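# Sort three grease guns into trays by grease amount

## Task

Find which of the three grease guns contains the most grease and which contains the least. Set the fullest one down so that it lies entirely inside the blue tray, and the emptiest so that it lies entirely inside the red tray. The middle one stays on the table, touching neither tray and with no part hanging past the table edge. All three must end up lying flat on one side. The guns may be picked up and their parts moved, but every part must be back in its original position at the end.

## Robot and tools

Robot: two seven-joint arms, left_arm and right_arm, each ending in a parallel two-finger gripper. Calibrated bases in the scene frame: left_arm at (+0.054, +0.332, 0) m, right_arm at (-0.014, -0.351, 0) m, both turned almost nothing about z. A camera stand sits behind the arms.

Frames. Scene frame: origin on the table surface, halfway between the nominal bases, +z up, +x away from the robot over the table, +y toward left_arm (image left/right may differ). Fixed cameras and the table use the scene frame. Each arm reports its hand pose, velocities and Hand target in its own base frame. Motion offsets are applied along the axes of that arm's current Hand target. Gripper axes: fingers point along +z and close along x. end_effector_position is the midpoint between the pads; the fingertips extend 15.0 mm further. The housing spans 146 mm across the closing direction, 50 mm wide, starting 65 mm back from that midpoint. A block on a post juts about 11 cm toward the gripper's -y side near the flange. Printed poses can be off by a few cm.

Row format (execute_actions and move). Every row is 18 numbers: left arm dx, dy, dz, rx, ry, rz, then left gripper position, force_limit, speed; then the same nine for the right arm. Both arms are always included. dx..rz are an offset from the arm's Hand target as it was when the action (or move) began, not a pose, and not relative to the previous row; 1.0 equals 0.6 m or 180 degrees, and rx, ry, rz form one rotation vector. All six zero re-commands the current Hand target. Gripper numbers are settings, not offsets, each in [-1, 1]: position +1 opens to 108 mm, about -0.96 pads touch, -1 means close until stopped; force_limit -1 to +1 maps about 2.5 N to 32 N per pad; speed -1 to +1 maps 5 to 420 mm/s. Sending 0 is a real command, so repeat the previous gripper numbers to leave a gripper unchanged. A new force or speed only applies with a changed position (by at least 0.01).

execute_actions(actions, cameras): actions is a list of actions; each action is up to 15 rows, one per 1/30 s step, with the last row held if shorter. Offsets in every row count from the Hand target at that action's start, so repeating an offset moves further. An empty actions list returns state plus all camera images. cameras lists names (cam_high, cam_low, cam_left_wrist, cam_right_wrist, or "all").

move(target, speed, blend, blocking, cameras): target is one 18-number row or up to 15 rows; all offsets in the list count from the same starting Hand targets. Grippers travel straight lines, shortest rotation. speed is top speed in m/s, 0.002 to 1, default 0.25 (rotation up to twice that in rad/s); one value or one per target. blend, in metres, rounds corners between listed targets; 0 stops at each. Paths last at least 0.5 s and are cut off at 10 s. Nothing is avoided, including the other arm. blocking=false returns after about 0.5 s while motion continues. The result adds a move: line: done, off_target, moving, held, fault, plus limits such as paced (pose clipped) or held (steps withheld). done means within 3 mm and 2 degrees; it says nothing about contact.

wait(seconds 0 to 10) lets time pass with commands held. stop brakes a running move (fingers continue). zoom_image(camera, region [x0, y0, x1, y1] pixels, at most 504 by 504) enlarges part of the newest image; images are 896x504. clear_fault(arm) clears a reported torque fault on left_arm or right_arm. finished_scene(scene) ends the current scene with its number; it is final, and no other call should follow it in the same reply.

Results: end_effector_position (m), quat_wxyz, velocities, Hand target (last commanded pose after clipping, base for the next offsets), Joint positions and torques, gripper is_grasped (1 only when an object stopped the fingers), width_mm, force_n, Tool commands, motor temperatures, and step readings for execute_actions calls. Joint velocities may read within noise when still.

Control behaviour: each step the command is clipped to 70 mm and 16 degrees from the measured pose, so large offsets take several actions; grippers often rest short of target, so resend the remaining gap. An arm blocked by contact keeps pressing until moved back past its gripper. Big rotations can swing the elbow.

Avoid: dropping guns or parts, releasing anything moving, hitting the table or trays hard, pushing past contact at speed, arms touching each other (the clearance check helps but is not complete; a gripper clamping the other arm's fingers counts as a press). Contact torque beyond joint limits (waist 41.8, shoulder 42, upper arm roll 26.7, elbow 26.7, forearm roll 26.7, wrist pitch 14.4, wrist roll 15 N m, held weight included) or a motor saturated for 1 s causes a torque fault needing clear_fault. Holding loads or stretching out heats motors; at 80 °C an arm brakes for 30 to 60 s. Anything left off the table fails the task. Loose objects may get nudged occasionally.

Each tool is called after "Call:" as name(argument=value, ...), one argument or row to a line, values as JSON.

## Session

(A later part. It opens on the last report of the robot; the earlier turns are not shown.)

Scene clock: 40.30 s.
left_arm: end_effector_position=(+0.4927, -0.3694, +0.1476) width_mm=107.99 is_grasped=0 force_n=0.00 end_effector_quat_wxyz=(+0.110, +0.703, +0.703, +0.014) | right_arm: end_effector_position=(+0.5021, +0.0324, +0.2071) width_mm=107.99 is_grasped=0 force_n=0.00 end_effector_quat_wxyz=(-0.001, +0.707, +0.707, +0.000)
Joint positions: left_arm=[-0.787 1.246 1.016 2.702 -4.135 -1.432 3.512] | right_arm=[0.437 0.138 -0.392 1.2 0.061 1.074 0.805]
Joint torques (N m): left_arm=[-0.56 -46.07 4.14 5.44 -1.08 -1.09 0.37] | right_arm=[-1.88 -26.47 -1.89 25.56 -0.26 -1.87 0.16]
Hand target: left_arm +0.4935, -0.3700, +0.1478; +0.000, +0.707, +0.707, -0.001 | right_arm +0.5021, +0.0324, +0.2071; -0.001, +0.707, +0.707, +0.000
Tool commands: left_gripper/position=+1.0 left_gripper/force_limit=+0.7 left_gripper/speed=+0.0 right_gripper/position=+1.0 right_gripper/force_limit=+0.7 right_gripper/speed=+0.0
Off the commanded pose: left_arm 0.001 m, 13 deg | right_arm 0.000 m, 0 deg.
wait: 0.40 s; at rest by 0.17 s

Call:
move(
  target=[
    [0.562,-0.01,0,0,0,0,1,1,-0.3,0,0,0,0,0,0,1,0.7,0],
    [0.562,-0.004,0.198,0,0,0,1,1,-0.3,0,0,0,0,0,0,1,0.7,0],
  ],
  blend=[0.02,0],
  speed=[0.3,0.15],
  cameras=["cam_left_wrist"],
)

Call:
execute_actions(
  actions=[
    [[0,0,0,0,0,0,-1,1,-0.3,0,0,0,0,0,0,1,0.7,0]],
  ],
)

Call:
move(
  target=[
    [0,0,-0.22,0,0,0,-1,1,-0.3,0,0,0,0,0,0,1,0.7,0],
    [-0.288,-0.2,-0.22,0,0,0,-1,1,-0.3,0,0,0,0,0,0,1,0.7,0],
  ],
  blend=[0.03,0],
  speed=0.25,
  cameras=["cam_left_wrist","cam_high","cam_low"],
)

Scene clock: 45.17 s.
left_arm: end_effector_position=(+0.4909, -0.0331, +0.0284) width_mm=107.99 is_grasped=0 force_n=0.00 end_effector_quat_wxyz=(+0.000, +0.707, +0.707, -0.001) | right_arm: end_effector_position=(+0.5021, +0.0324, +0.2071) width_mm=107.99 is_grasped=0 force_n=0.00 end_effector_quat_wxyz=(-0.001, +0.707, +0.707, +0.000)
Joint positions: left_arm=[-0.573 1.019 0.916 1.658 -4.015 -1.083 4.465] | right_arm=[0.437 0.138 -0.392 1.2 0.061 1.074 0.805]
Joint torques (N m): left_arm=[1.09 -36.65 9.3 7.29 -0.82 -1.24 0.35] | right_arm=[-1.99 -26.62 -1.82 25.64 -0.32 -1.85 0.05]
Hand target: left_arm +0.4909, -0.0331, +0.0283; +0.000, +0.707, +0.707, -0.001 | right_arm +0.5021, +0.0324, +0.2071; -0.001, +0.707, +0.707, +0.000
Off the commanded pose: left_arm 0.000 m, 0 deg | right_arm 0.000 m, 0 deg.
move: done
Images, in order (width x height): cam_left_wrist 896x504.

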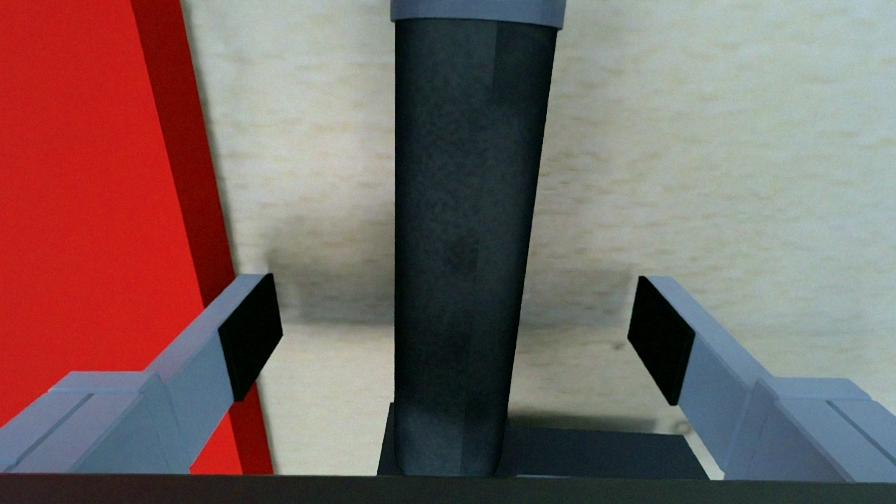

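Scene clock: 45.90 s.
left_arm: end_effector_position=(+0.4909, -0.0331, +0.0283) width_mm=34.96 is_grasped=1 force_n=49.56 end_effector_quat_wxyz=(+0.000, +0.707, +0.707, -0.001) | right_arm: end_effector_position=(+0.5021, +0.0324, +0.2071) width_mm=107.99 is_grasped=0 force_n=0.00 end_effector_quat_wxyz=(-0.001, +0.707, +0.707, +0.000)
Joint positions: left_arm=[-0.572 1.019 0.916 1.658 -4.015 -1.083 4.465] | right_arm=[0.437 0.138 -0.392 1.2 0.061 1.074 0.805]
Joint torques (N m): left_arm=[0.45 -37.28 9.38 6.52 0.48 -1.13 -0.01] | right_arm=[-2.2 -26.08 -1.66 25.58 0.1 -1.86 0.05]
Hand target: left_arm +0.4909, -0.0331, +0.0283; +0.000, +0.707, +0.707, -0.001 | right_arm +0.5021, +0.0324, +0.2071; -0.001, +0.707, +0.707, +0.000
Off the commanded pose: left_arm 0.000 m, 0 deg | right_arm 0.000 m, 0 deg.
Step readings (end_effector_position of left_arm | right_arm):
0: (+0.4909, -0.0331, +0.0284) | (+0.5021, +0.0324, +0.2071)
1: (+0.4909, -0.0331, +0.0283) | (+0.5021, +0.0324, +0.2071)
2: (+0.4909, -0.0331, +0.0283) | (+0.5021, +0.0324, +0.2071)
4: (+0.4909, -0.0331, +0.0283) | (+0.5021, +0.0324, +0.2071)
8: (+0.4909, -0.0331, +0.0283) | (+0.5021, +0.0324, +0.2071)
15: (+0.4909, -0.0331, +0.0283) | (+0.5021, +0.0324, +0.2071)

Scene clock: 47.83 s.
left_arm: end_effector_position=(+0.3711, -0.2055, +0.1608) width_mm=34.96 is_grasped=1 force_n=49.37 end_effector_quat_wxyz=(+0.000, +0.707, +0.707, -0.001) | right_arm: end_effector_position=(+0.5021, +0.0324, +0.2071) width_mm=107.99 is_grasped=0 force_n=0.00 end_effector_quat_wxyz=(-0.001, +0.707, +0.707, +0.000)
Joint positions: left_arm=[-1.26 0.66 1.13 1.405 -3.79 -1.174 3.985] | right_arm=[0.437 0.138 -0.392 1.2 0.061 1.074 0.805]
Joint torques (N m): left_arm=[-0.55 -32.63 9.96 9.11 1.04 -1.38 -0.35] | right_arm=[-1.5 -26.7 -1.6 25.82 -0.17 -1.72 0.15]
Hand target: left_arm +0.3711, -0.2056, +0.1608; +0.000, +0.707, +0.707, -0.001 | right_arm +0.5021, +0.0324, +0.2071; -0.001, +0.707, +0.707, +0.000
Off the commanded pose: left_arm 0.000 m, 0 deg | right_arm 0.000 m, 0 deg.
move: done
Images, in order (width x height): cam_high 896x504, cam_low 896x504, cam_left_wrist 896x504.

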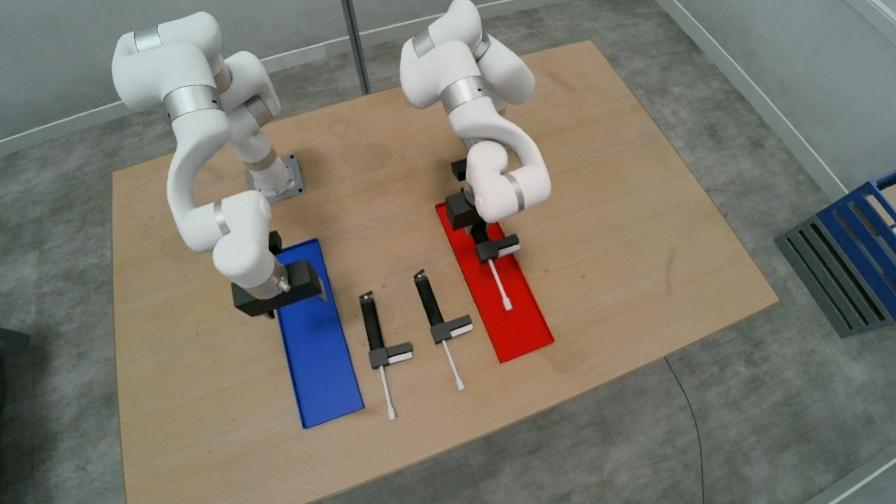

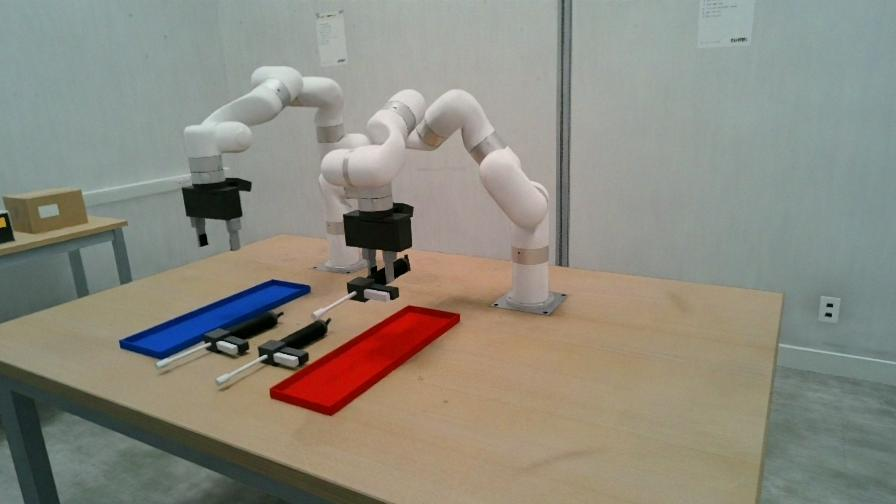

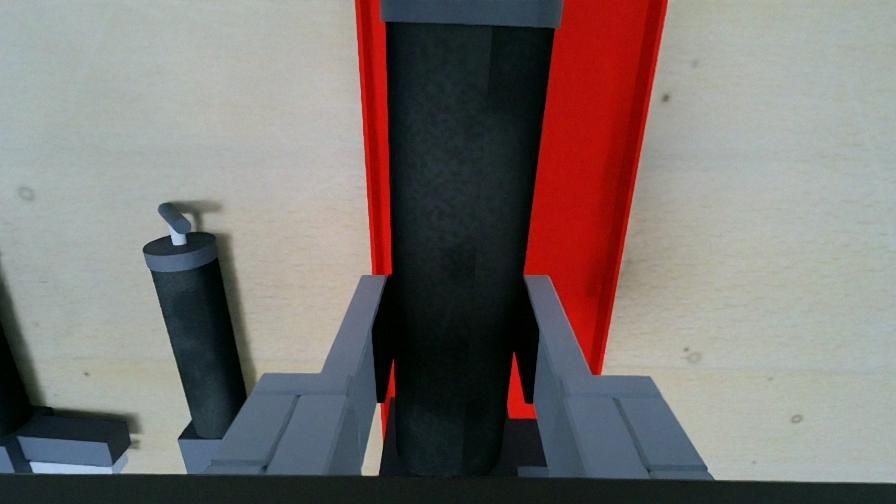

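Call:
move(
  target=[
    [0,0.06,0.13,0,0,0,-1,1,-0.3,0,0,0,0,0,0,1,0.7,0],
    [0,0.06,0.212,0,0,0,-1,1,-0.3,0,0,0,0,0,0,1,0.7,0],
  ],
  blend=[0.015,0],
  speed=[0.2,0.05],
)

Call:
execute_actions(
  actions=[
    [[0,0,0,0,0,0,-0.15,1,-0.6,0,0,0,0,0,0,-0.15,0.7,0]],
  ],
)

Call:
move(
  target=[
    [0,0,-0.22,0,0,0,-0.15,1,-0.6,0.3,0,0,0,0,0,-0.15,0.7,0],
    [0.5,0,-0.3,0,0,0,-0.15,1,-0.6,0.743,-0.035,0,0,0,0,-0.15,0.7,0],
  ],
  blend=[0.03,0],
  speed=0.3,
  cameras=["cam_high","cam_right_wrist"],
)

Scene clock: 50.70 s.
left_arm: end_effector_position=(+0.4069, -0.2058, +0.0336) width_mm=34.96 is_grasped=1 force_n=49.19 end_effector_quat_wxyz=(+0.000, +0.707, +0.707, -0.001) | right_arm: end_effector_position=(+0.5021, +0.0324, +0.2071) width_mm=107.99 is_grasped=0 force_n=0.00 end_effector_quat_wxyz=(-0.001, +0.707, +0.707, +0.000)
Joint positions: left_arm=[-1.05 0.903 0.933 1.445 -3.993 -1 4.126] | right_arm=[0.437 0.138 -0.392 1.2 0.061 1.074 0.805]
Joint torques (N m): left_arm=[1.31 -35.14 9.81 7.33 -0.89 -1.59 0.35] | right_arm=[-1.71 -26.45 -1.46 25.99 -0.2 -1.73 0.07]
Hand target: left_arm +0.4069, -0.2058, +0.0336; +0.000, +0.707, +0.707, -0.001 | right_arm +0.5021, +0.0324, +0.2071; -0.001, +0.707, +0.707, +0.000
Off the commanded pose: left_arm 0.000 m, 0 deg | right_arm 0.000 m, 0 deg.
move: done

Scene clock: 51.40 s.
left_arm: end_effector_position=(+0.4069, -0.2059, +0.0336) width_mm=44.74 is_grasped=0 force_n=0.00 end_effector_quat_wxyz=(+0.000, +0.707, +0.707, -0.001) | right_arm: end_effector_position=(+0.5021, +0.0324, +0.2071) width_mm=44.76 is_grasped=0 force_n=0.00 end_effector_quat_wxyz=(-0.001, +0.707, +0.707, +0.000)
Joint positions: left_arm=[-1.05 0.903 0.933 1.445 -3.993 -1 4.126] | right_arm=[0.437 0.138 -0.392 1.2 0.061 1.074 0.805]
Joint torques (N m): left_arm=[1.25 -33.23 9.13 6.69 -0.66 -1.54 0.41] | right_arm=[-1.85 -26.43 -1.57 25.88 -0.12 -1.69 0]
Hand target: left_arm +0.4069, -0.2058, +0.0336; +0.000, +0.707, +0.707, -0.001 | right_arm +0.5021, +0.0324, +0.2071; -0.001, +0.707, +0.707, +0.000
Off the commanded pose: left_arm 0.000 m, 0 deg | right_arm 0.000 m, 0 deg.
Step readings (end_effector_position of left_arm | right_arm):
0: (+0.4069, -0.2058, +0.0336) | (+0.5021, +0.0324, +0.2071)
1: (+0.4069, -0.2058, +0.0336) | (+0.5021, +0.0324, +0.2071)
2: (+0.4069, -0.2058, +0.0336) | (+0.5021, +0.0324, +0.2071)
4: (+0.4069, -0.2058, +0.0336) | (+0.5021, +0.0324, +0.2071)
8: (+0.4069, -0.2058, +0.0336) | (+0.5021, +0.0324, +0.2071)
15: (+0.4069, -0.2059, +0.0336) | (+0.5021, +0.0324, +0.2071)

Scene clock: 53.83 s.
left_arm: end_effector_position=(+0.4071, +0.0945, +0.2130) width_mm=44.74 is_grasped=0 force_n=0.00 end_effector_quat_wxyz=(+0.000, +0.707, +0.707, -0.001) | right_arm: end_effector_position=(+0.4810, +0.4782, +0.2076) width_mm=44.76 is_grasped=0 force_n=0.00 end_effector_quat_wxyz=(-0.001, +0.707, +0.707, +0.000)
Joint positions: left_arm=[-0.557 0.587 1.168 1.474 -3.705 -1.272 4.653] | right_arm=[0.832 0.837 -0.106 2.271 0.081 1.437 1.536]
Joint torques (N m): left_arm=[1.28 -24.71 7.5 9.27 -0.63 -1.56 0.38] | right_arm=[-2.62 -41.63 -0.85 27.8 0.61 -1.79 0.42]
Hand target: left_arm +0.4071, +0.0945, +0.2130; +0.000, +0.707, +0.707, -0.001 | right_arm +0.4811, +0.4782, +0.2076; -0.001, +0.707, +0.707, +0.000
Off the commanded pose: left_arm 0.000 m, 0 deg | right_arm 0.000 m, 0 deg.
move: done
Images, in order (width x height): cam_high 896x504, cam_right_wrist 896x504.

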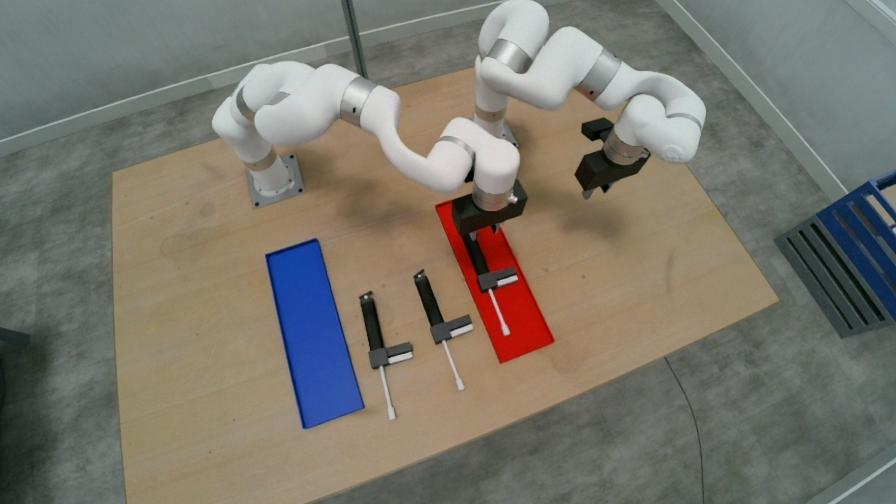

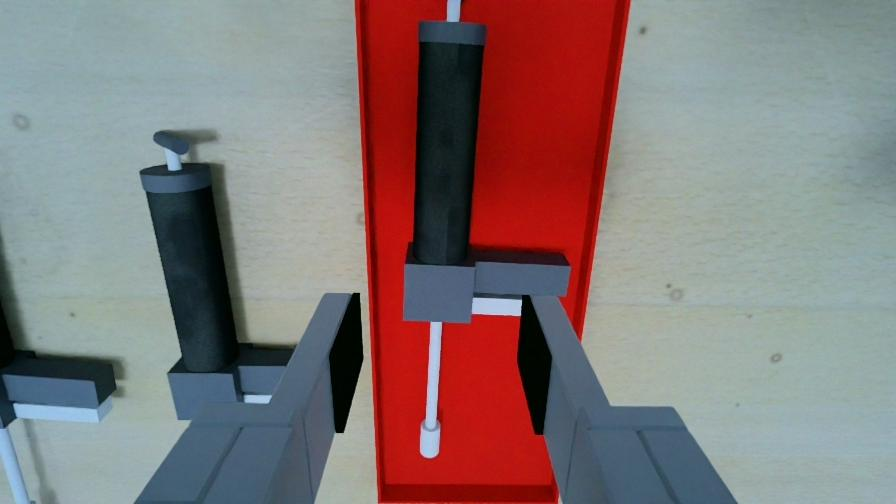

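Call:
move(
  target=[
    [0,0,0,0,0,0,-0.15,1,-0.6,0,-0.005,0.24,0,0,0,-0.15,0.7,0],
    [0,0,0,0,0,0,-0.15,1,-0.6,0,-0.005,0.291,0,0,0,-0.15,0.7,0],
  ],
  blend=[0.015,0],
  speed=[0.25,0.1],
  cameras=["cam_right_wrist"],
)

Call:
execute_actions(
  actions=[
    [[0,0,0,0,0,0,-0.15,1,-0.6,0,0,0,0,0,0,-1,1,-0.5]],
  ],
)

Call:
move(
  target=[0,0,0,0,0,0,-0.15,1,-0.6,0,0,-0.198,0,0,0,-1,1,-0.5],
  speed=0.16,
  cameras=["cam_low"],
)

Call:
wait(
  seconds=0.4,
)

Call:
move(
  target=[0,0,0,0,0,0,-0.15,1,-0.6,0,0,0.196,0,0,0,-1,1,-0.5],
  speed=0.12,
)

Call:
execute_actions(
  actions=[
    [[0,0,0,0,0,0,-0.15,1,-0.6,0,0,0,0,0,0,-0.15,1,-0.5]],
  ],
)

Call:
move(
  target=[0,0,0,0,0,0,-0.15,1,-0.6,0,0,-0.197,0,0,0,-0.15,1,-0.5],
  speed=0.16,
  cameras=["cam_right_wrist"],
)

Call:
wait(
  seconds=0.4,
)

Scene clock: 56.63 s.
left_arm: end_effector_position=(+0.4071, +0.0945, +0.2130) width_mm=44.74 is_grasped=0 force_n=0.00 end_effector_quat_wxyz=(+0.000, +0.707, +0.707, -0.001) | right_arm: end_effector_position=(+0.4780, +0.4784, +0.0330) width_mm=44.76 is_grasped=0 force_n=0.00 end_effector_quat_wxyz=(-0.001, +0.707, +0.707, +0.000)
Joint positions: left_arm=[-0.557 0.587 1.168 1.474 -3.705 -1.272 4.653] | right_arm=[0.846 0.948 -0.097 1.962 0.094 1.017 1.525]
Joint torques (N m): left_arm=[1.15 -24.94 7.93 9.29 -0.73 -1.39 0.37] | right_arm=[-2.34 -41.92 -1.73 27.21 0.41 -2.59 -0.34]
Hand target: left_arm +0.4071, +0.0945, +0.2130; +0.000, +0.707, +0.707, -0.001 | right_arm +0.4779, +0.4784, +0.0330; -0.001, +0.707, +0.707, +0.000
Off the commanded pose: left_arm 0.000 m, 0 deg | right_arm 0.000 m, 0 deg.
move: done
Images, in order (width x height): cam_right_wrist 896x504.

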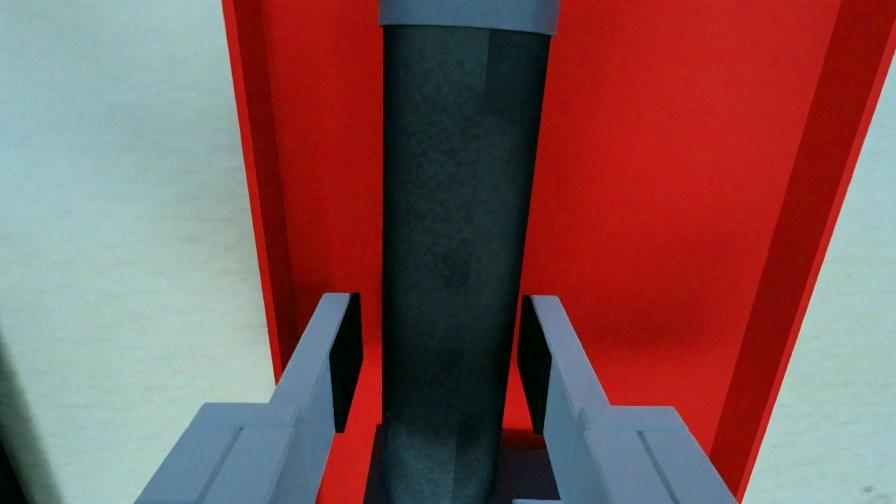

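Scene clock: 57.33 s.
left_arm: end_effector_position=(+0.4071, +0.0945, +0.2130) width_mm=44.74 is_grasped=0 force_n=0.00 end_effector_quat_wxyz=(+0.000, +0.707, +0.707, -0.001) | right_arm: end_effector_position=(+0.4780, +0.4784, +0.0330) width_mm=34.86 is_grasped=1 force_n=47.67 end_effector_quat_wxyz=(-0.001, +0.707, +0.707, +0.000)
Joint positions: left_arm=[-0.557 0.587 1.168 1.474 -3.705 -1.272 4.653] | right_arm=[0.846 0.948 -0.097 1.962 0.094 1.017 1.525]
Joint torques (N m): left_arm=[1.23 -24.58 7.85 9.27 -0.72 -1.4 0.35] | right_arm=[2.51 -42.33 -1.38 25.12 -0.61 -2.02 -0.33]
Hand target: left_arm +0.4071, +0.0945, +0.2130; +0.000, +0.707, +0.707, -0.001 | right_arm +0.4779, +0.4784, +0.0330; -0.001, +0.707, +0.707, +0.000
Off the commanded pose: left_arm 0.000 m, 0 deg | right_arm 0.000 m, 0 deg.
Step readings (end_effector_position of left_arm | right_arm):
0: (+0.4071, +0.0945, +0.2130) | (+0.4780, +0.4784, +0.0330)
1: (+0.4071, +0.0945, +0.2130) | (+0.4780, +0.4784, +0.0330)
2: (+0.4071, +0.0945, +0.2130) | (+0.4780, +0.4784, +0.0330)
4: (+0.4071, +0.0945, +0.2130) | (+0.4780, +0.4784, +0.0330)
8: (+0.4071, +0.0945, +0.2130) | (+0.4780, +0.4784, +0.0330)
15: (+0.4071, +0.0945, +0.2130) | (+0.4780, +0.4784, +0.0330)

Scene clock: 58.57 s.
left_arm: end_effector_position=(+0.4071, +0.0945, +0.2130) width_mm=44.74 is_grasped=0 force_n=0.00 end_effector_quat_wxyz=(+0.000, +0.707, +0.707, -0.001) | right_arm: end_effector_position=(+0.4780, +0.4783, +0.1517) width_mm=34.86 is_grasped=1 force_n=47.60 end_effector_quat_wxyz=(-0.001, +0.707, +0.707, +0.000)
Joint positions: left_arm=[-0.557 0.587 1.168 1.474 -3.705 -1.272 4.653] | right_arm=[0.845 0.823 -0.106 2.088 0.082 1.268 1.534]
Joint torques (N m): left_arm=[1.15 -24.73 7.9 9.34 -0.69 -1.35 0.31] | right_arm=[-2.39 -45.99 -2.88 32.39 -0.69 -2.4 0.48]
Hand target: left_arm +0.4071, +0.0945, +0.2130; +0.000, +0.707, +0.707, -0.001 | right_arm +0.4780, +0.4783, +0.1518; -0.001, +0.707, +0.707, +0.000
Off the commanded pose: left_arm 0.000 m, 0 deg | right_arm 0.000 m, 0 deg.
move: done
Images, in order (width x height): cam_low 896x504.

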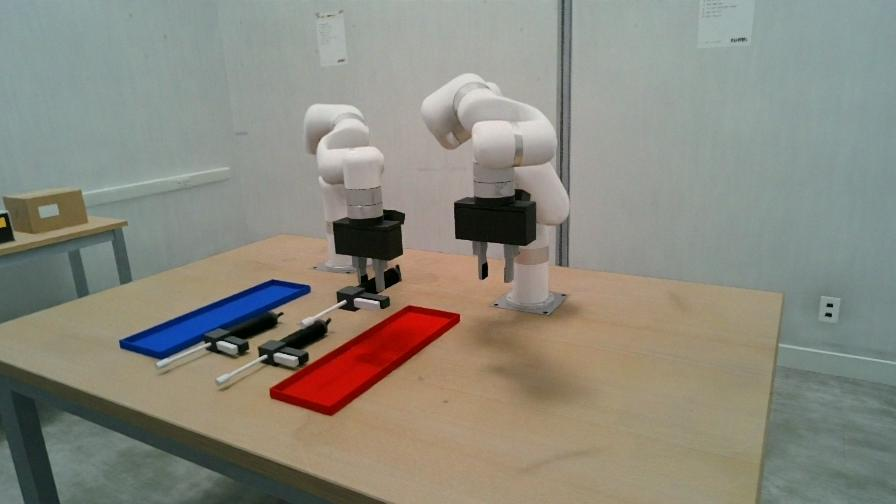

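Scene clock: 58.97 s.
left_arm: end_effector_position=(+0.4071, +0.0945, +0.2130) width_mm=44.74 is_grasped=0 force_n=0.00 end_effector_quat_wxyz=(+0.000, +0.707, +0.707, -0.001) | right_arm: end_effector_position=(+0.4780, +0.4783, +0.1518) width_mm=34.86 is_grasped=1 force_n=47.60 end_effector_quat_wxyz=(-0.001, +0.707, +0.707, +0.000)
Joint positions: left_arm=[-0.557 0.587 1.168 1.474 -3.705 -1.272 4.653] | right_arm=[0.845 0.823 -0.106 2.088 0.082 1.268 1.534]
Joint torques (N m): left_arm=[1.07 -24.72 7.82 9.16 -0.63 -1.36 0.41] | right_arm=[-2.37 -46.32 -2.72 32.46 -0.95 -2.66 0.48]
Hand target: left_arm +0.4071, +0.0945, +0.2130; +0.000, +0.707, +0.707, -0.001 | right_arm +0.4780, +0.4783, +0.1518; -0.001, +0.707, +0.707, +0.000
Tool commands: left_gripper/position=-0.15 left_gripper/force_limit=+1.0 left_gripper/speed=-0.6 right_gripper/position=-1.0 right_gripper/force_limit=+1.0 right_gripper/speed=-0.5
Off the commanded pose: left_arm 0.000 m, 0 deg | right_arm 0.000 m, 0 deg.
wait: 0.40 s; at rest by 0.17 s

Scene clock: 60.37 s.
left_arm: end_effector_position=(+0.4071, +0.0945, +0.2130) width_mm=44.74 is_grasped=0 force_n=0.00 end_effector_quat_wxyz=(+0.000, +0.707, +0.707, -0.001) | right_arm: end_effector_position=(+0.4780, +0.4784, +0.0343) width_mm=34.86 is_grasped=1 force_n=47.63 end_effector_quat_wxyz=(-0.001, +0.707, +0.707, +0.000)
Joint positions: left_arm=[-0.557 0.587 1.168 1.474 -3.705 -1.272 4.653] | right_arm=[0.846 0.946 -0.097 1.962 0.094 1.019 1.525]
Joint torques (N m): left_arm=[1.2 -24.82 7.82 9.26 -0.77 -1.42 0.4] | right_arm=[-2.49 -46.2 -1.86 30.5 0.46 -2.88 -0.13]
Hand target: left_arm +0.4071, +0.0945, +0.2130; +0.000, +0.707, +0.707, -0.001 | right_arm +0.4779, +0.4784, +0.0342; -0.001, +0.707, +0.707, +0.000
Off the commanded pose: left_arm 0.000 m, 0 deg | right_arm 0.000 m, 0 deg.
move: done

Scene clock: 61.07 s.
left_arm: end_effector_position=(+0.4071, +0.0945, +0.2130) width_mm=44.74 is_grasped=0 force_n=0.00 end_effector_quat_wxyz=(+0.000, +0.707, +0.707, -0.001) | right_arm: end_effector_position=(+0.4779, +0.4784, +0.0342) width_mm=44.74 is_grasped=0 force_n=0.00 end_effector_quat_wxyz=(-0.001, +0.707, +0.707, +0.000)
Joint positions: left_arm=[-0.557 0.587 1.168 1.474 -3.705 -1.272 4.653] | right_arm=[0.846 0.947 -0.097 1.962 0.094 1.019 1.525]
Joint torques (N m): left_arm=[1.22 -24.81 7.79 9.17 -0.77 -1.33 0.38] | right_arm=[-2.08 -42.32 -2.06 24.89 0.31 -2.01 -0.04]
Hand target: left_arm +0.4071, +0.0945, +0.2130; +0.000, +0.707, +0.707, -0.001 | right_arm +0.4779, +0.4784, +0.0342; -0.001, +0.707, +0.707, +0.000
Off the commanded pose: left_arm 0.000 m, 0 deg | right_arm 0.000 m, 0 deg.
Step readings (end_effector_position of left_arm | right_arm):
0: (+0.4071, +0.0945, +0.2130) | (+0.4780, +0.4784, +0.0343)
1: (+0.4071, +0.0945, +0.2130) | (+0.4780, +0.4784, +0.0342)
2: (+0.4071, +0.0945, +0.2130) | (+0.4780, +0.4784, +0.0342)
4: (+0.4071, +0.0945, +0.2130) | (+0.4781, +0.4785, +0.0344)
8: (+0.4071, +0.0945, +0.2130) | (+0.4780, +0.4785, +0.0343)
15: (+0.4071, +0.0945, +0.2130) | (+0.4780, +0.4784, +0.0342)

Scene clock: 62.30 s.
left_arm: end_effector_position=(+0.4071, +0.0945, +0.2130) width_mm=44.74 is_grasped=0 force_n=0.00 end_effector_quat_wxyz=(+0.000, +0.707, +0.707, -0.001) | right_arm: end_effector_position=(+0.4780, +0.4783, +0.1523) width_mm=44.74 is_grasped=0 force_n=0.00 end_effector_quat_wxyz=(-0.001, +0.707, +0.707, +0.000)
Joint positions: left_arm=[-0.557 0.587 1.168 1.474 -3.705 -1.272 4.653] | right_arm=[0.845 0.823 -0.105 2.089 0.082 1.27 1.534]
Joint torques (N m): left_arm=[1.02 -24.74 7.81 9.19 -0.68 -1.36 0.37] | right_arm=[-2.3 -41.43 -2.78 28.34 -0.65 -1.7 0.24]
Hand target: left_arm +0.4071, +0.0945, +0.2130; +0.000, +0.707, +0.707, -0.001 | right_arm +0.4780, +0.4783, +0.1524; -0.001, +0.707, +0.707, +0.000
Off the commanded pose: left_arm 0.000 m, 0 deg | right_arm 0.000 m, 0 deg.
move: done
Images, in order (width x height): cam_right_wrist 896x504.

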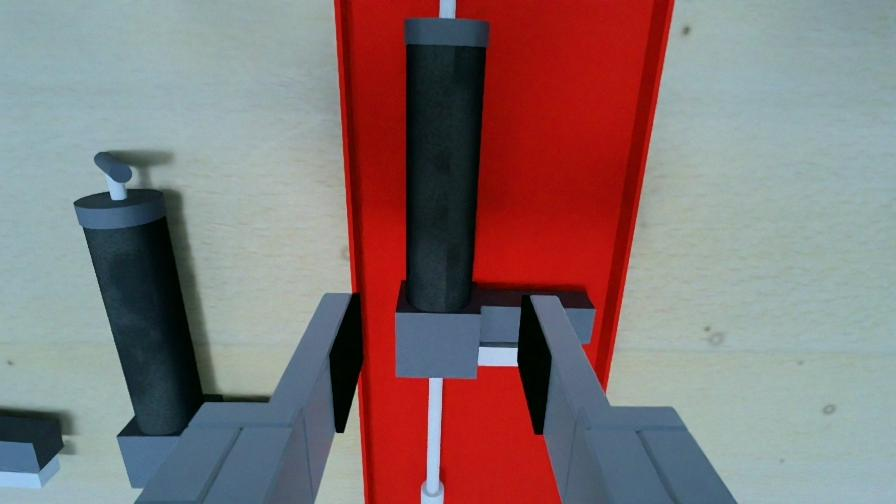

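Scene clock: 62.70 s.
left_arm: end_effector_position=(+0.4071, +0.0945, +0.2130) width_mm=44.74 is_grasped=0 force_n=0.00 end_effector_quat_wxyz=(+0.000, +0.707, +0.707, -0.001) | right_arm: end_effector_position=(+0.4780, +0.4783, +0.1524) width_mm=44.74 is_grasped=0 force_n=0.00 end_effector_quat_wxyz=(-0.001, +0.707, +0.707, +0.000)
Joint positions: left_arm=[-0.557 0.587 1.168 1.474 -3.705 -1.272 4.653] | right_arm=[0.845 0.823 -0.105 2.089 0.082 1.27 1.534]
Joint torques (N m): left_arm=[1.12 -24.71 7.77 9.21 -0.81 -1.35 0.46] | right_arm=[-2.34 -40.91 -2.16 28.16 -0.45 -2.11 0.32]
Hand target: left_arm +0.4071, +0.0945, +0.2130; +0.000, +0.707, +0.707, -0.001 | right_arm +0.4780, +0.4783, +0.1524; -0.001, +0.707, +0.707, +0.000
Tool commands: left_gripper/position=-0.15 left_gripper/force_limit=+1.0 left_gripper/speed=-0.6 right_gripper/position=-0.15 right_gripper/force_limit=+1.0 right_gripper/speed=-0.5
Off the commanded pose: left_arm 0.000 m, 0 deg | right_arm 0.000 m, 0 deg.
wait: 0.40 s; at rest by 0.17 s

Call:
move(
  target=[
    [0,0,0,0,0,0,-0.15,1,-0.6,-0.276,0.142,0,0,0,0,1,1,0],
    [0,0,0,0,0,0,-0.15,1,-0.6,-0.276,0.142,0.206,0,0,0,1,1,0],
  ],
  blend=[0.02,0],
  speed=[0.3,0.15],
  cameras=["cam_right_wrist"],
)

Call:
execute_actions(
  actions=[
    [[0,0,0,0,0,0,-0.15,1,-0.6,0,0,0,0,0,0,-1,1,-0.5]],
  ],
)

Call:
move(
  target=[
    [0,0,0,0,0,0,-0.15,1,-0.6,0,0,-0.17,0,0,0,-1,1,-0.5],
    [0,0,0,0,0,0,-0.15,1,-0.6,0.276,-0.140,-0.17,0,0,0,-1,1,-0.5],
    [0,0,0,0,0,0,-0.15,1,-0.6,0.276,-0.140,-0.206,0,0,0,-1,1,-0.5],
  ],
  blend=[0.03,0,0],
  speed=[0.25,0.25,0.16],
  cameras=["cam_right_wrist"],
)

Call:
wait(
  seconds=0.3,
)

Call:
wait(
  seconds=0.3,
)

Scene clock: 66.83 s.
left_arm: end_effector_position=(+0.4071, +0.0945, +0.2130) width_mm=44.74 is_grasped=0 force_n=0.00 end_effector_quat_wxyz=(+0.000, +0.707, +0.707, -0.001) | right_arm: end_effector_position=(+0.5632, +0.3128, +0.0286) width_mm=107.99 is_grasped=0 force_n=0.00 end_effector_quat_wxyz=(-0.001, +0.707, +0.707, +0.000)
Joint positions: left_arm=[-0.557 0.587 1.168 1.474 -3.705 -1.272 4.653] | right_arm=[0.61 0.831 -0.141 1.732 0.133 0.91 1.218]
Joint torques (N m): left_arm=[0.99 -24.81 7.86 9.11 -0.74 -1.35 0.37] | right_arm=[-2.4 -40.07 -2.58 26.41 0.58 -2.48 -0.25]
Hand target: left_arm +0.4071, +0.0945, +0.2130; +0.000, +0.707, +0.707, -0.001 | right_arm +0.5631, +0.3128, +0.0286; -0.001, +0.707, +0.707, +0.000
Off the commanded pose: left_arm 0.000 m, 0 deg | right_arm 0.000 m, 0 deg.
move: done
Images, in order (width x height): cam_right_wrist 896x504.

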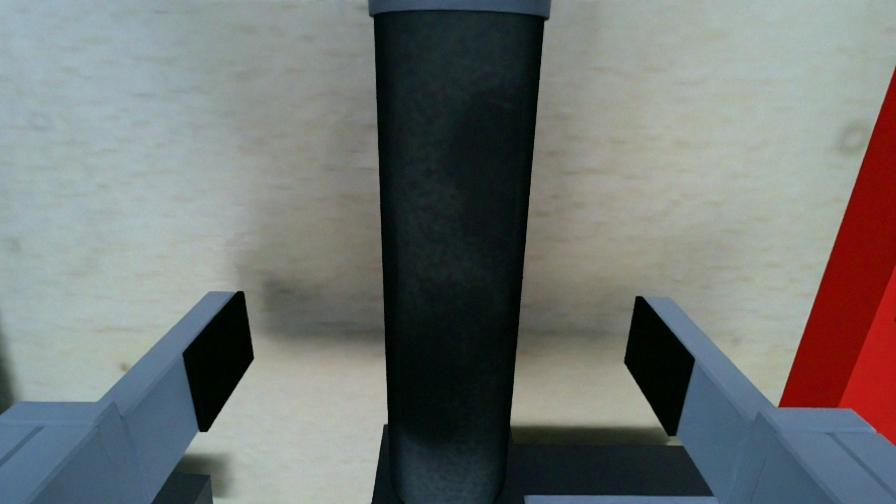

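Scene clock: 67.73 s.
left_arm: end_effector_position=(+0.4071, +0.0945, +0.2130) width_mm=44.74 is_grasped=0 force_n=0.00 end_effector_quat_wxyz=(+0.000, +0.707, +0.707, -0.001) | right_arm: end_effector_position=(+0.5632, +0.3128, +0.0286) width_mm=34.89 is_grasped=1 force_n=47.53 end_effector_quat_wxyz=(-0.001, +0.707, +0.707, +0.000)
Joint positions: left_arm=[-0.557 0.587 1.168 1.474 -3.705 -1.272 4.653] | right_arm=[0.61 0.831 -0.141 1.732 0.133 0.91 1.218]
Joint torques (N m): left_arm=[1 -24.91 7.81 9.06 -0.7 -1.4 0.37] | right_arm=[0.41 -40.37 -3.18 24.83 -0.18 -2.05 0.21]
Hand target: left_arm +0.4071, +0.0945, +0.2130; +0.000, +0.707, +0.707, -0.001 | right_arm +0.5631, +0.3128, +0.0286; -0.001, +0.707, +0.707, +0.000
Off the commanded pose: left_arm 0.000 m, 0 deg | right_arm 0.000 m, 0 deg.
Step readings (end_effector_position of left_arm | right_arm):
0: (+0.4071, +0.0945, +0.2130) | (+0.5632, +0.3128, +0.0286)
1: (+0.4071, +0.0945, +0.2130) | (+0.5632, +0.3128, +0.0286)
2: (+0.4071, +0.0945, +0.2130) | (+0.5632, +0.3128, +0.0286)
4: (+0.4071, +0.0945, +0.2130) | (+0.5632, +0.3128, +0.0286)
8: (+0.4071, +0.0945, +0.2130) | (+0.5631, +0.3128, +0.0286)
15: (+0.4071, +0.0945, +0.2130) | (+0.5631, +0.3128, +0.0286)

Scene clock: 69.87 s.
left_arm: end_effector_position=(+0.4071, +0.0945, +0.2130) width_mm=44.74 is_grasped=0 force_n=0.00 end_effector_quat_wxyz=(+0.000, +0.707, +0.707, -0.001) | right_arm: end_effector_position=(+0.4792, +0.4783, +0.1523) width_mm=34.89 is_grasped=1 force_n=47.45 end_effector_quat_wxyz=(-0.001, +0.707, +0.707, +0.000)
Joint positions: left_arm=[-0.557 0.587 1.168 1.474 -3.705 -1.272 4.653] | right_arm=[0.843 0.828 -0.105 2.097 0.082 1.273 1.533]
Joint torques (N m): left_arm=[0.82 -24.81 7.86 9.1 -0.71 -1.36 0.31] | right_arm=[-2.71 -45.81 -3.06 32.48 -0.59 -2.56 0.43]
Hand target: left_arm +0.4071, +0.0945, +0.2130; +0.000, +0.707, +0.707, -0.001 | right_arm +0.4792, +0.4783, +0.1524; -0.001, +0.707, +0.707, +0.000
Off the commanded pose: left_arm 0.000 m, 0 deg | right_arm 0.000 m, 0 deg.
move: done
Images, in order (width x height): cam_right_wrist 896x504.

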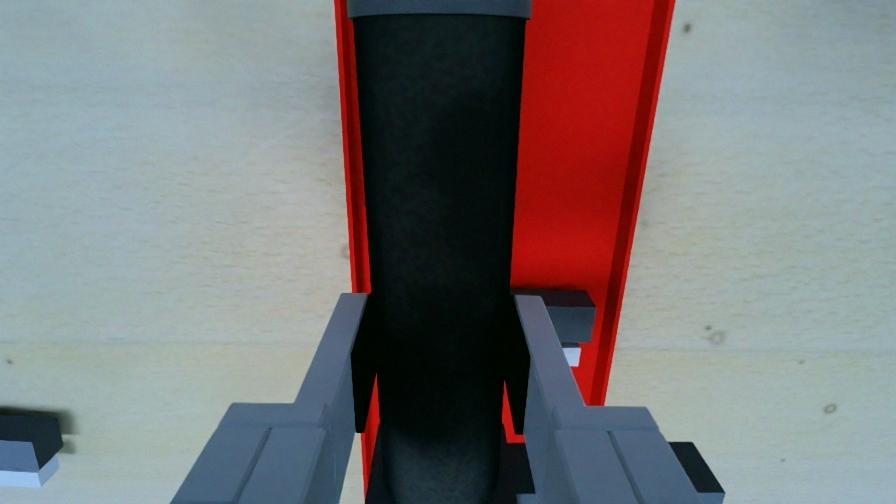

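Scene clock: 70.17 s.
left_arm: end_effector_position=(+0.4071, +0.0945, +0.2130) width_mm=44.74 is_grasped=0 force_n=0.00 end_effector_quat_wxyz=(+0.000, +0.707, +0.707, -0.001) | right_arm: end_effector_position=(+0.4792, +0.4783, +0.1524) width_mm=34.89 is_grasped=1 force_n=47.45 end_effector_quat_wxyz=(-0.001, +0.707, +0.707, +0.000)
Joint positions: left_arm=[-0.557 0.587 1.168 1.474 -3.705 -1.272 4.653] | right_arm=[0.843 0.828 -0.105 2.097 0.082 1.273 1.533]
Joint torques (N m): left_arm=[1 -24.8 7.78 8.94 -0.79 -1.38 0.4] | right_arm=[-2.63 -46.28 -2.95 32.39 -0.61 -2.69 0.44]
Hand target: left_arm +0.4071, +0.0945, +0.2130; +0.000, +0.707, +0.707, -0.001 | right_arm +0.4792, +0.4783, +0.1524; -0.001, +0.707, +0.707, +0.000
Tool commands: left_gripper/position=-0.15 left_gripper/force_limit=+1.0 left_gripper/speed=-0.6 right_gripper/position=-1.0 right_gripper/force_limit=+1.0 right_gripper/speed=-0.5
Off the commanded pose: left_arm 0.000 m, 0 deg | right_arm 0.000 m, 0 deg.
wait: 0.30 s; at rest by 0.17 s

Scene clock: 70.47 s.
left_arm: end_effector_position=(+0.4071, +0.0945, +0.2130) width_mm=44.74 is_grasped=0 force_n=0.00 end_effector_quat_wxyz=(+0.000, +0.707, +0.707, -0.001) | right_arm: end_effector_position=(+0.4792, +0.4783, +0.1524) width_mm=34.89 is_grasped=1 force_n=47.45 end_effector_quat_wxyz=(-0.001, +0.707, +0.707, +0.000)
Joint positions: left_arm=[-0.557 0.587 1.168 1.474 -3.705 -1.272 4.653] | right_arm=[0.843 0.828 -0.105 2.097 0.082 1.273 1.533]
Joint torques (N m): left_arm=[0.95 -24.78 7.84 8.94 -0.72 -1.36 0.33] | right_arm=[-2.38 -46.84 -3.06 32.51 -0.5 -2.72 0.37]
Hand target: left_arm +0.4071, +0.0945, +0.2130; +0.000, +0.707, +0.707, -0.001 | right_arm +0.4792, +0.4783, +0.1524; -0.001, +0.707, +0.707, +0.000
Tool commands: left_gripper/position=-0.15 left_gripper/force_limit=+1.0 left_gripper/speed=-0.6 right_gripper/position=-1.0 right_gripper/force_limit=+1.0 right_gripper/speed=-0.5
Off the commanded pose: left_arm 0.000 m, 0 deg | right_arm 0.000 m, 0 deg.
wait: 0.30 s; at rest by 0.17 s

Call:
move(
  target=[
    [0,0,0,0,0,0,-0.15,1,-0.6,0,0,0.06,0,0,0,-1,1,-0.5],
    [0,0,0,0,0,0,-0.15,1,-0.6,0,0,0,0,0,0,-1,1,-0.5],
  ],
  speed=0.12,
)

Call:
wait(
  seconds=0.2,
)

Call:
wait(
  seconds=0.1,
)

Call:
wait(
  seconds=0.1,
)

Call:
move(
  target=[
    [0,0,0,0,0,0,-0.15,1,-0.6,0,0,-0.1,0,0,0,-1,1,-0.5],
    [0,0,0,0,0,0,-0.15,1,-0.6,0,0,0,0,0,0,-1,1,-0.5],
  ],
  speed=0.12,
)

Call:
wait(
  seconds=0.2,
)

Call:
wait(
  seconds=0.1,
)

Call:
wait(
  seconds=0.1,
)

Scene clock: 75.20 s.
left_arm: end_effector_position=(+0.4071, +0.0945, +0.2130) width_mm=44.74 is_grasped=0 force_n=0.00 end_effector_quat_wxyz=(+0.000, +0.707, +0.707, -0.001) | right_arm: end_effector_position=(+0.4792, +0.4783, +0.1523) width_mm=34.89 is_grasped=1 force_n=47.45 end_effector_quat_wxyz=(-0.001, +0.707, +0.707, +0.000)
Joint positions: left_arm=[-0.557 0.587 1.168 1.474 -3.705 -1.272 4.653] | right_arm=[0.843 0.828 -0.105 2.097 0.082 1.273 1.533]
Joint torques (N m): left_arm=[0.76 -24.93 7.82 8.91 -0.69 -1.35 0.4] | right_arm=[-2.33 -46.47 -3.03 32.42 -0.71 -2.61 0.55]
Hand target: left_arm +0.4071, +0.0945, +0.2130; +0.000, +0.707, +0.707, -0.001 | right_arm +0.4792, +0.4783, +0.1524; -0.001, +0.707, +0.707, +0.000
Off the commanded pose: left_arm 0.000 m, 0 deg | right_arm 0.000 m, 0 deg.
move: done

Scene clock: 75.40 s.
left_arm: end_effector_position=(+0.4071, +0.0945, +0.2130) width_mm=44.74 is_grasped=0 force_n=0.00 end_effector_quat_wxyz=(+0.000, +0.707, +0.707, -0.001) | right_arm: end_effector_position=(+0.4792, +0.4783, +0.1524) width_mm=34.89 is_grasped=1 force_n=47.45 end_effector_quat_wxyz=(-0.001, +0.707, +0.707, +0.000)
Joint positions: left_arm=[-0.557 0.587 1.168 1.474 -3.705 -1.272 4.653] | right_arm=[0.843 0.828 -0.105 2.097 0.082 1.273 1.533]
Joint torques (N m): left_arm=[0.73 -24.89 7.84 8.97 -0.71 -1.39 0.35] | right_arm=[-2.24 -46.67 -3.06 32.5 -0.5 -2.58 0.41]
Hand target: left_arm +0.4071, +0.0945, +0.2130; +0.000, +0.707, +0.707, -0.001 | right_arm +0.4792, +0.4783, +0.1524; -0.001, +0.707, +0.707, +0.000
Tool commands: left_gripper/position=-0.15 left_gripper/force_limit=+1.0 left_gripper/speed=-0.6 right_gripper/position=-1.0 right_gripper/force_limit=+1.0 right_gripper/speed=-0.5
Off the commanded pose: left_arm 0.000 m, 0 deg | right_arm 0.000 m, 0 deg.
wait: 0.20 s; at rest by 0.17 s

Scene clock: 75.50 s.
left_arm: end_effector_position=(+0.4071, +0.0945, +0.2130) width_mm=44.74 is_grasped=0 force_n=0.00 end_effector_quat_wxyz=(+0.000, +0.707, +0.707, -0.001) | right_arm: end_effector_position=(+0.4792, +0.4783, +0.1524) width_mm=34.89 is_grasped=1 force_n=47.45 end_effector_quat_wxyz=(-0.001, +0.707, +0.707, +0.000)
Joint positions: left_arm=[-0.557 0.587 1.168 1.474 -3.705 -1.272 4.653] | right_arm=[0.843 0.828 -0.105 2.097 0.082 1.273 1.533]
Joint torques (N m): left_arm=[0.83 -24.92 7.78 9.02 -0.73 -1.33 0.37] | right_arm=[-2.95 -46.44 -2.75 32.47 -0.73 -2.8 0.44]
Hand target: left_arm +0.4071, +0.0945, +0.2130; +0.000, +0.707, +0.707, -0.001 | right_arm +0.4792, +0.4783, +0.1524; -0.001, +0.707, +0.707, +0.000
Tool commands: left_gripper/position=-0.15 left_gripper/force_limit=+1.0 left_gripper/speed=-0.6 right_gripper/position=-1.0 right_gripper/force_limit=+1.0 right_gripper/speed=-0.5
Off the commanded pose: left_arm 0.000 m, 0 deg | right_arm 0.000 m, 0 deg.
wait: 0.10 s; no rest

Scene clock: 75.60 s.
left_arm: end_effector_position=(+0.4071, +0.0945, +0.2130) width_mm=44.74 is_grasped=0 force_n=0.00 end_effector_quat_wxyz=(+0.000, +0.707, +0.707, -0.001) | right_arm: end_effector_position=(+0.4792, +0.4783, +0.1524) width_mm=34.89 is_grasped=1 force_n=47.45 end_effector_quat_wxyz=(-0.001, +0.707, +0.707, +0.000)
Joint positions: left_arm=[-0.557 0.587 1.168 1.474 -3.705 -1.272 4.653] | right_arm=[0.843 0.828 -0.105 2.097 0.082 1.273 1.533]
Joint torques (N m): left_arm=[0.88 -24.72 7.83 8.99 -0.7 -1.39 0.39] | right_arm=[-2.78 -46.14 -3.05 32.76 -0.68 -2.66 0.41]
Hand target: left_arm +0.4071, +0.0945, +0.2130; +0.000, +0.707, +0.707, -0.001 | right_arm +0.4792, +0.4783, +0.1524; -0.001, +0.707, +0.707, +0.000
Tool commands: left_gripper/position=-0.15 left_gripper/force_limit=+1.0 left_gripper/speed=-0.6 right_gripper/position=-1.0 right_gripper/force_limit=+1.0 right_gripper/speed=-0.5
Off the commanded pose: left_arm 0.000 m, 0 deg | right_arm 0.000 m, 0 deg.
wait: 0.10 s; no rest

Scene clock: 77.37 s.
left_arm: end_effector_position=(+0.4071, +0.0945, +0.2130) width_mm=44.74 is_grasped=0 force_n=0.00 end_effector_quat_wxyz=(+0.000, +0.707, +0.707, -0.001) | right_arm: end_effector_position=(+0.4792, +0.4783, +0.1524) width_mm=34.89 is_grasped=1 force_n=47.43 end_effector_quat_wxyz=(-0.001, +0.707, +0.707, +0.000)
Joint positions: left_arm=[-0.557 0.587 1.168 1.474 -3.705 -1.272 4.653] | right_arm=[0.843 0.828 -0.105 2.097 0.082 1.273 1.533]
Joint torques (N m): left_arm=[0.67 -24.88 7.68 8.98 -0.65 -1.41 0.33] | right_arm=[1.88 -46.25 -1.56 30.35 0.54 -3.16 -0.43]
Hand target: left_arm +0.4071, +0.0945, +0.2130; +0.000, +0.707, +0.707, -0.001 | right_arm +0.4792, +0.4783, +0.1524; -0.001, +0.707, +0.707, +0.000
Off the commanded pose: left_arm 0.000 m, 0 deg | right_arm 0.000 m, 0 deg.
move: done

Scene clock: 77.57 s.
left_arm: end_effector_position=(+0.4071, +0.0945, +0.2130) width_mm=44.74 is_grasped=0 force_n=0.00 end_effector_quat_wxyz=(+0.000, +0.707, +0.707, -0.001) | right_arm: end_effector_position=(+0.4792, +0.4783, +0.1524) width_mm=34.89 is_grasped=1 force_n=47.43 end_effector_quat_wxyz=(-0.001, +0.707, +0.707, +0.000)
Joint positions: left_arm=[-0.557 0.587 1.168 1.474 -3.705 -1.272 4.653] | right_arm=[0.843 0.828 -0.105 2.097 0.082 1.273 1.533]
Joint torques (N m): left_arm=[0.83 -24.81 7.83 8.99 -0.7 -1.35 0.4] | right_arm=[2.11 -46.33 -1.73 30.33 0.52 -3.32 -0.19]
Hand target: left_arm +0.4071, +0.0945, +0.2130; +0.000, +0.707, +0.707, -0.001 | right_arm +0.4792, +0.4783, +0.1524; -0.001, +0.707, +0.707, +0.000
Tool commands: left_gripper/position=-0.15 left_gripper/force_limit=+1.0 left_gripper/speed=-0.6 right_gripper/position=-1.0 right_gripper/force_limit=+1.0 right_gripper/speed=-0.5
Off the commanded pose: left_arm 0.000 m, 0 deg | right_arm 0.000 m, 0 deg.
wait: 0.20 s; at rest by 0.17 s

Scene clock: 77.67 s.
left_arm: end_effector_position=(+0.4071, +0.0945, +0.2130) width_mm=44.74 is_grasped=0 force_n=0.00 end_effector_quat_wxyz=(+0.000, +0.707, +0.707, -0.001) | right_arm: end_effector_position=(+0.4792, +0.4783, +0.1524) width_mm=34.89 is_grasped=1 force_n=47.43 end_effector_quat_wxyz=(-0.001, +0.707, +0.707, +0.000)
Joint positions: left_arm=[-0.557 0.587 1.168 1.474 -3.705 -1.272 4.653] | right_arm=[0.843 0.828 -0.105 2.097 0.082 1.273 1.533]
Joint torques (N m): left_arm=[0.82 -24.83 7.82 8.84 -0.66 -1.35 0.35] | right_arm=[1.67 -46.03 -1.66 30.12 0.36 -3.2 -0.43]
Hand target: left_arm +0.4071, +0.0945, +0.2130; +0.000, +0.707, +0.707, -0.001 | right_arm +0.4792, +0.4783, +0.1524; -0.001, +0.707, +0.707, +0.000
Tool commands: left_gripper/position=-0.15 left_gripper/force_limit=+1.0 left_gripper/speed=-0.6 right_gripper/position=-1.0 right_gripper/force_limit=+1.0 right_gripper/speed=-0.5
Off the commanded pose: left_arm 0.000 m, 0 deg | right_arm 0.000 m, 0 deg.
wait: 0.10 s; no rest

Scene clock: 77.77 s.
left_arm: end_effector_position=(+0.4071, +0.0945, +0.2130) width_mm=44.74 is_grasped=0 force_n=0.00 end_effector_quat_wxyz=(+0.000, +0.707, +0.707, -0.001) | right_arm: end_effector_position=(+0.4792, +0.4783, +0.1524) width_mm=34.89 is_grasped=1 force_n=47.43 end_effector_quat_wxyz=(-0.001, +0.707, +0.707, +0.000)
Joint positions: left_arm=[-0.557 0.587 1.168 1.474 -3.705 -1.272 4.653] | right_arm=[0.843 0.828 -0.105 2.097 0.082 1.273 1.533]
Joint torques (N m): left_arm=[0.7 -24.99 7.74 8.94 -0.65 -1.35 0.41] | right_arm=[2.08 -46.42 -1.57 30.16 0.35 -3.12 -0.42]
Hand target: left_arm +0.4071, +0.0945, +0.2130; +0.000, +0.707, +0.707, -0.001 | right_arm +0.4792, +0.4783, +0.1524; -0.001, +0.707, +0.707, +0.000
Tool commands: left_gripper/position=-0.15 left_gripper/force_limit=+1.0 left_gripper/speed=-0.6 right_gripper/position=-1.0 right_gripper/force_limit=+1.0 right_gripper/speed=-0.5
Off the commanded pose: left_arm 0.000 m, 0 deg | right_arm 0.000 m, 0 deg.
wait: 0.10 s; no rest


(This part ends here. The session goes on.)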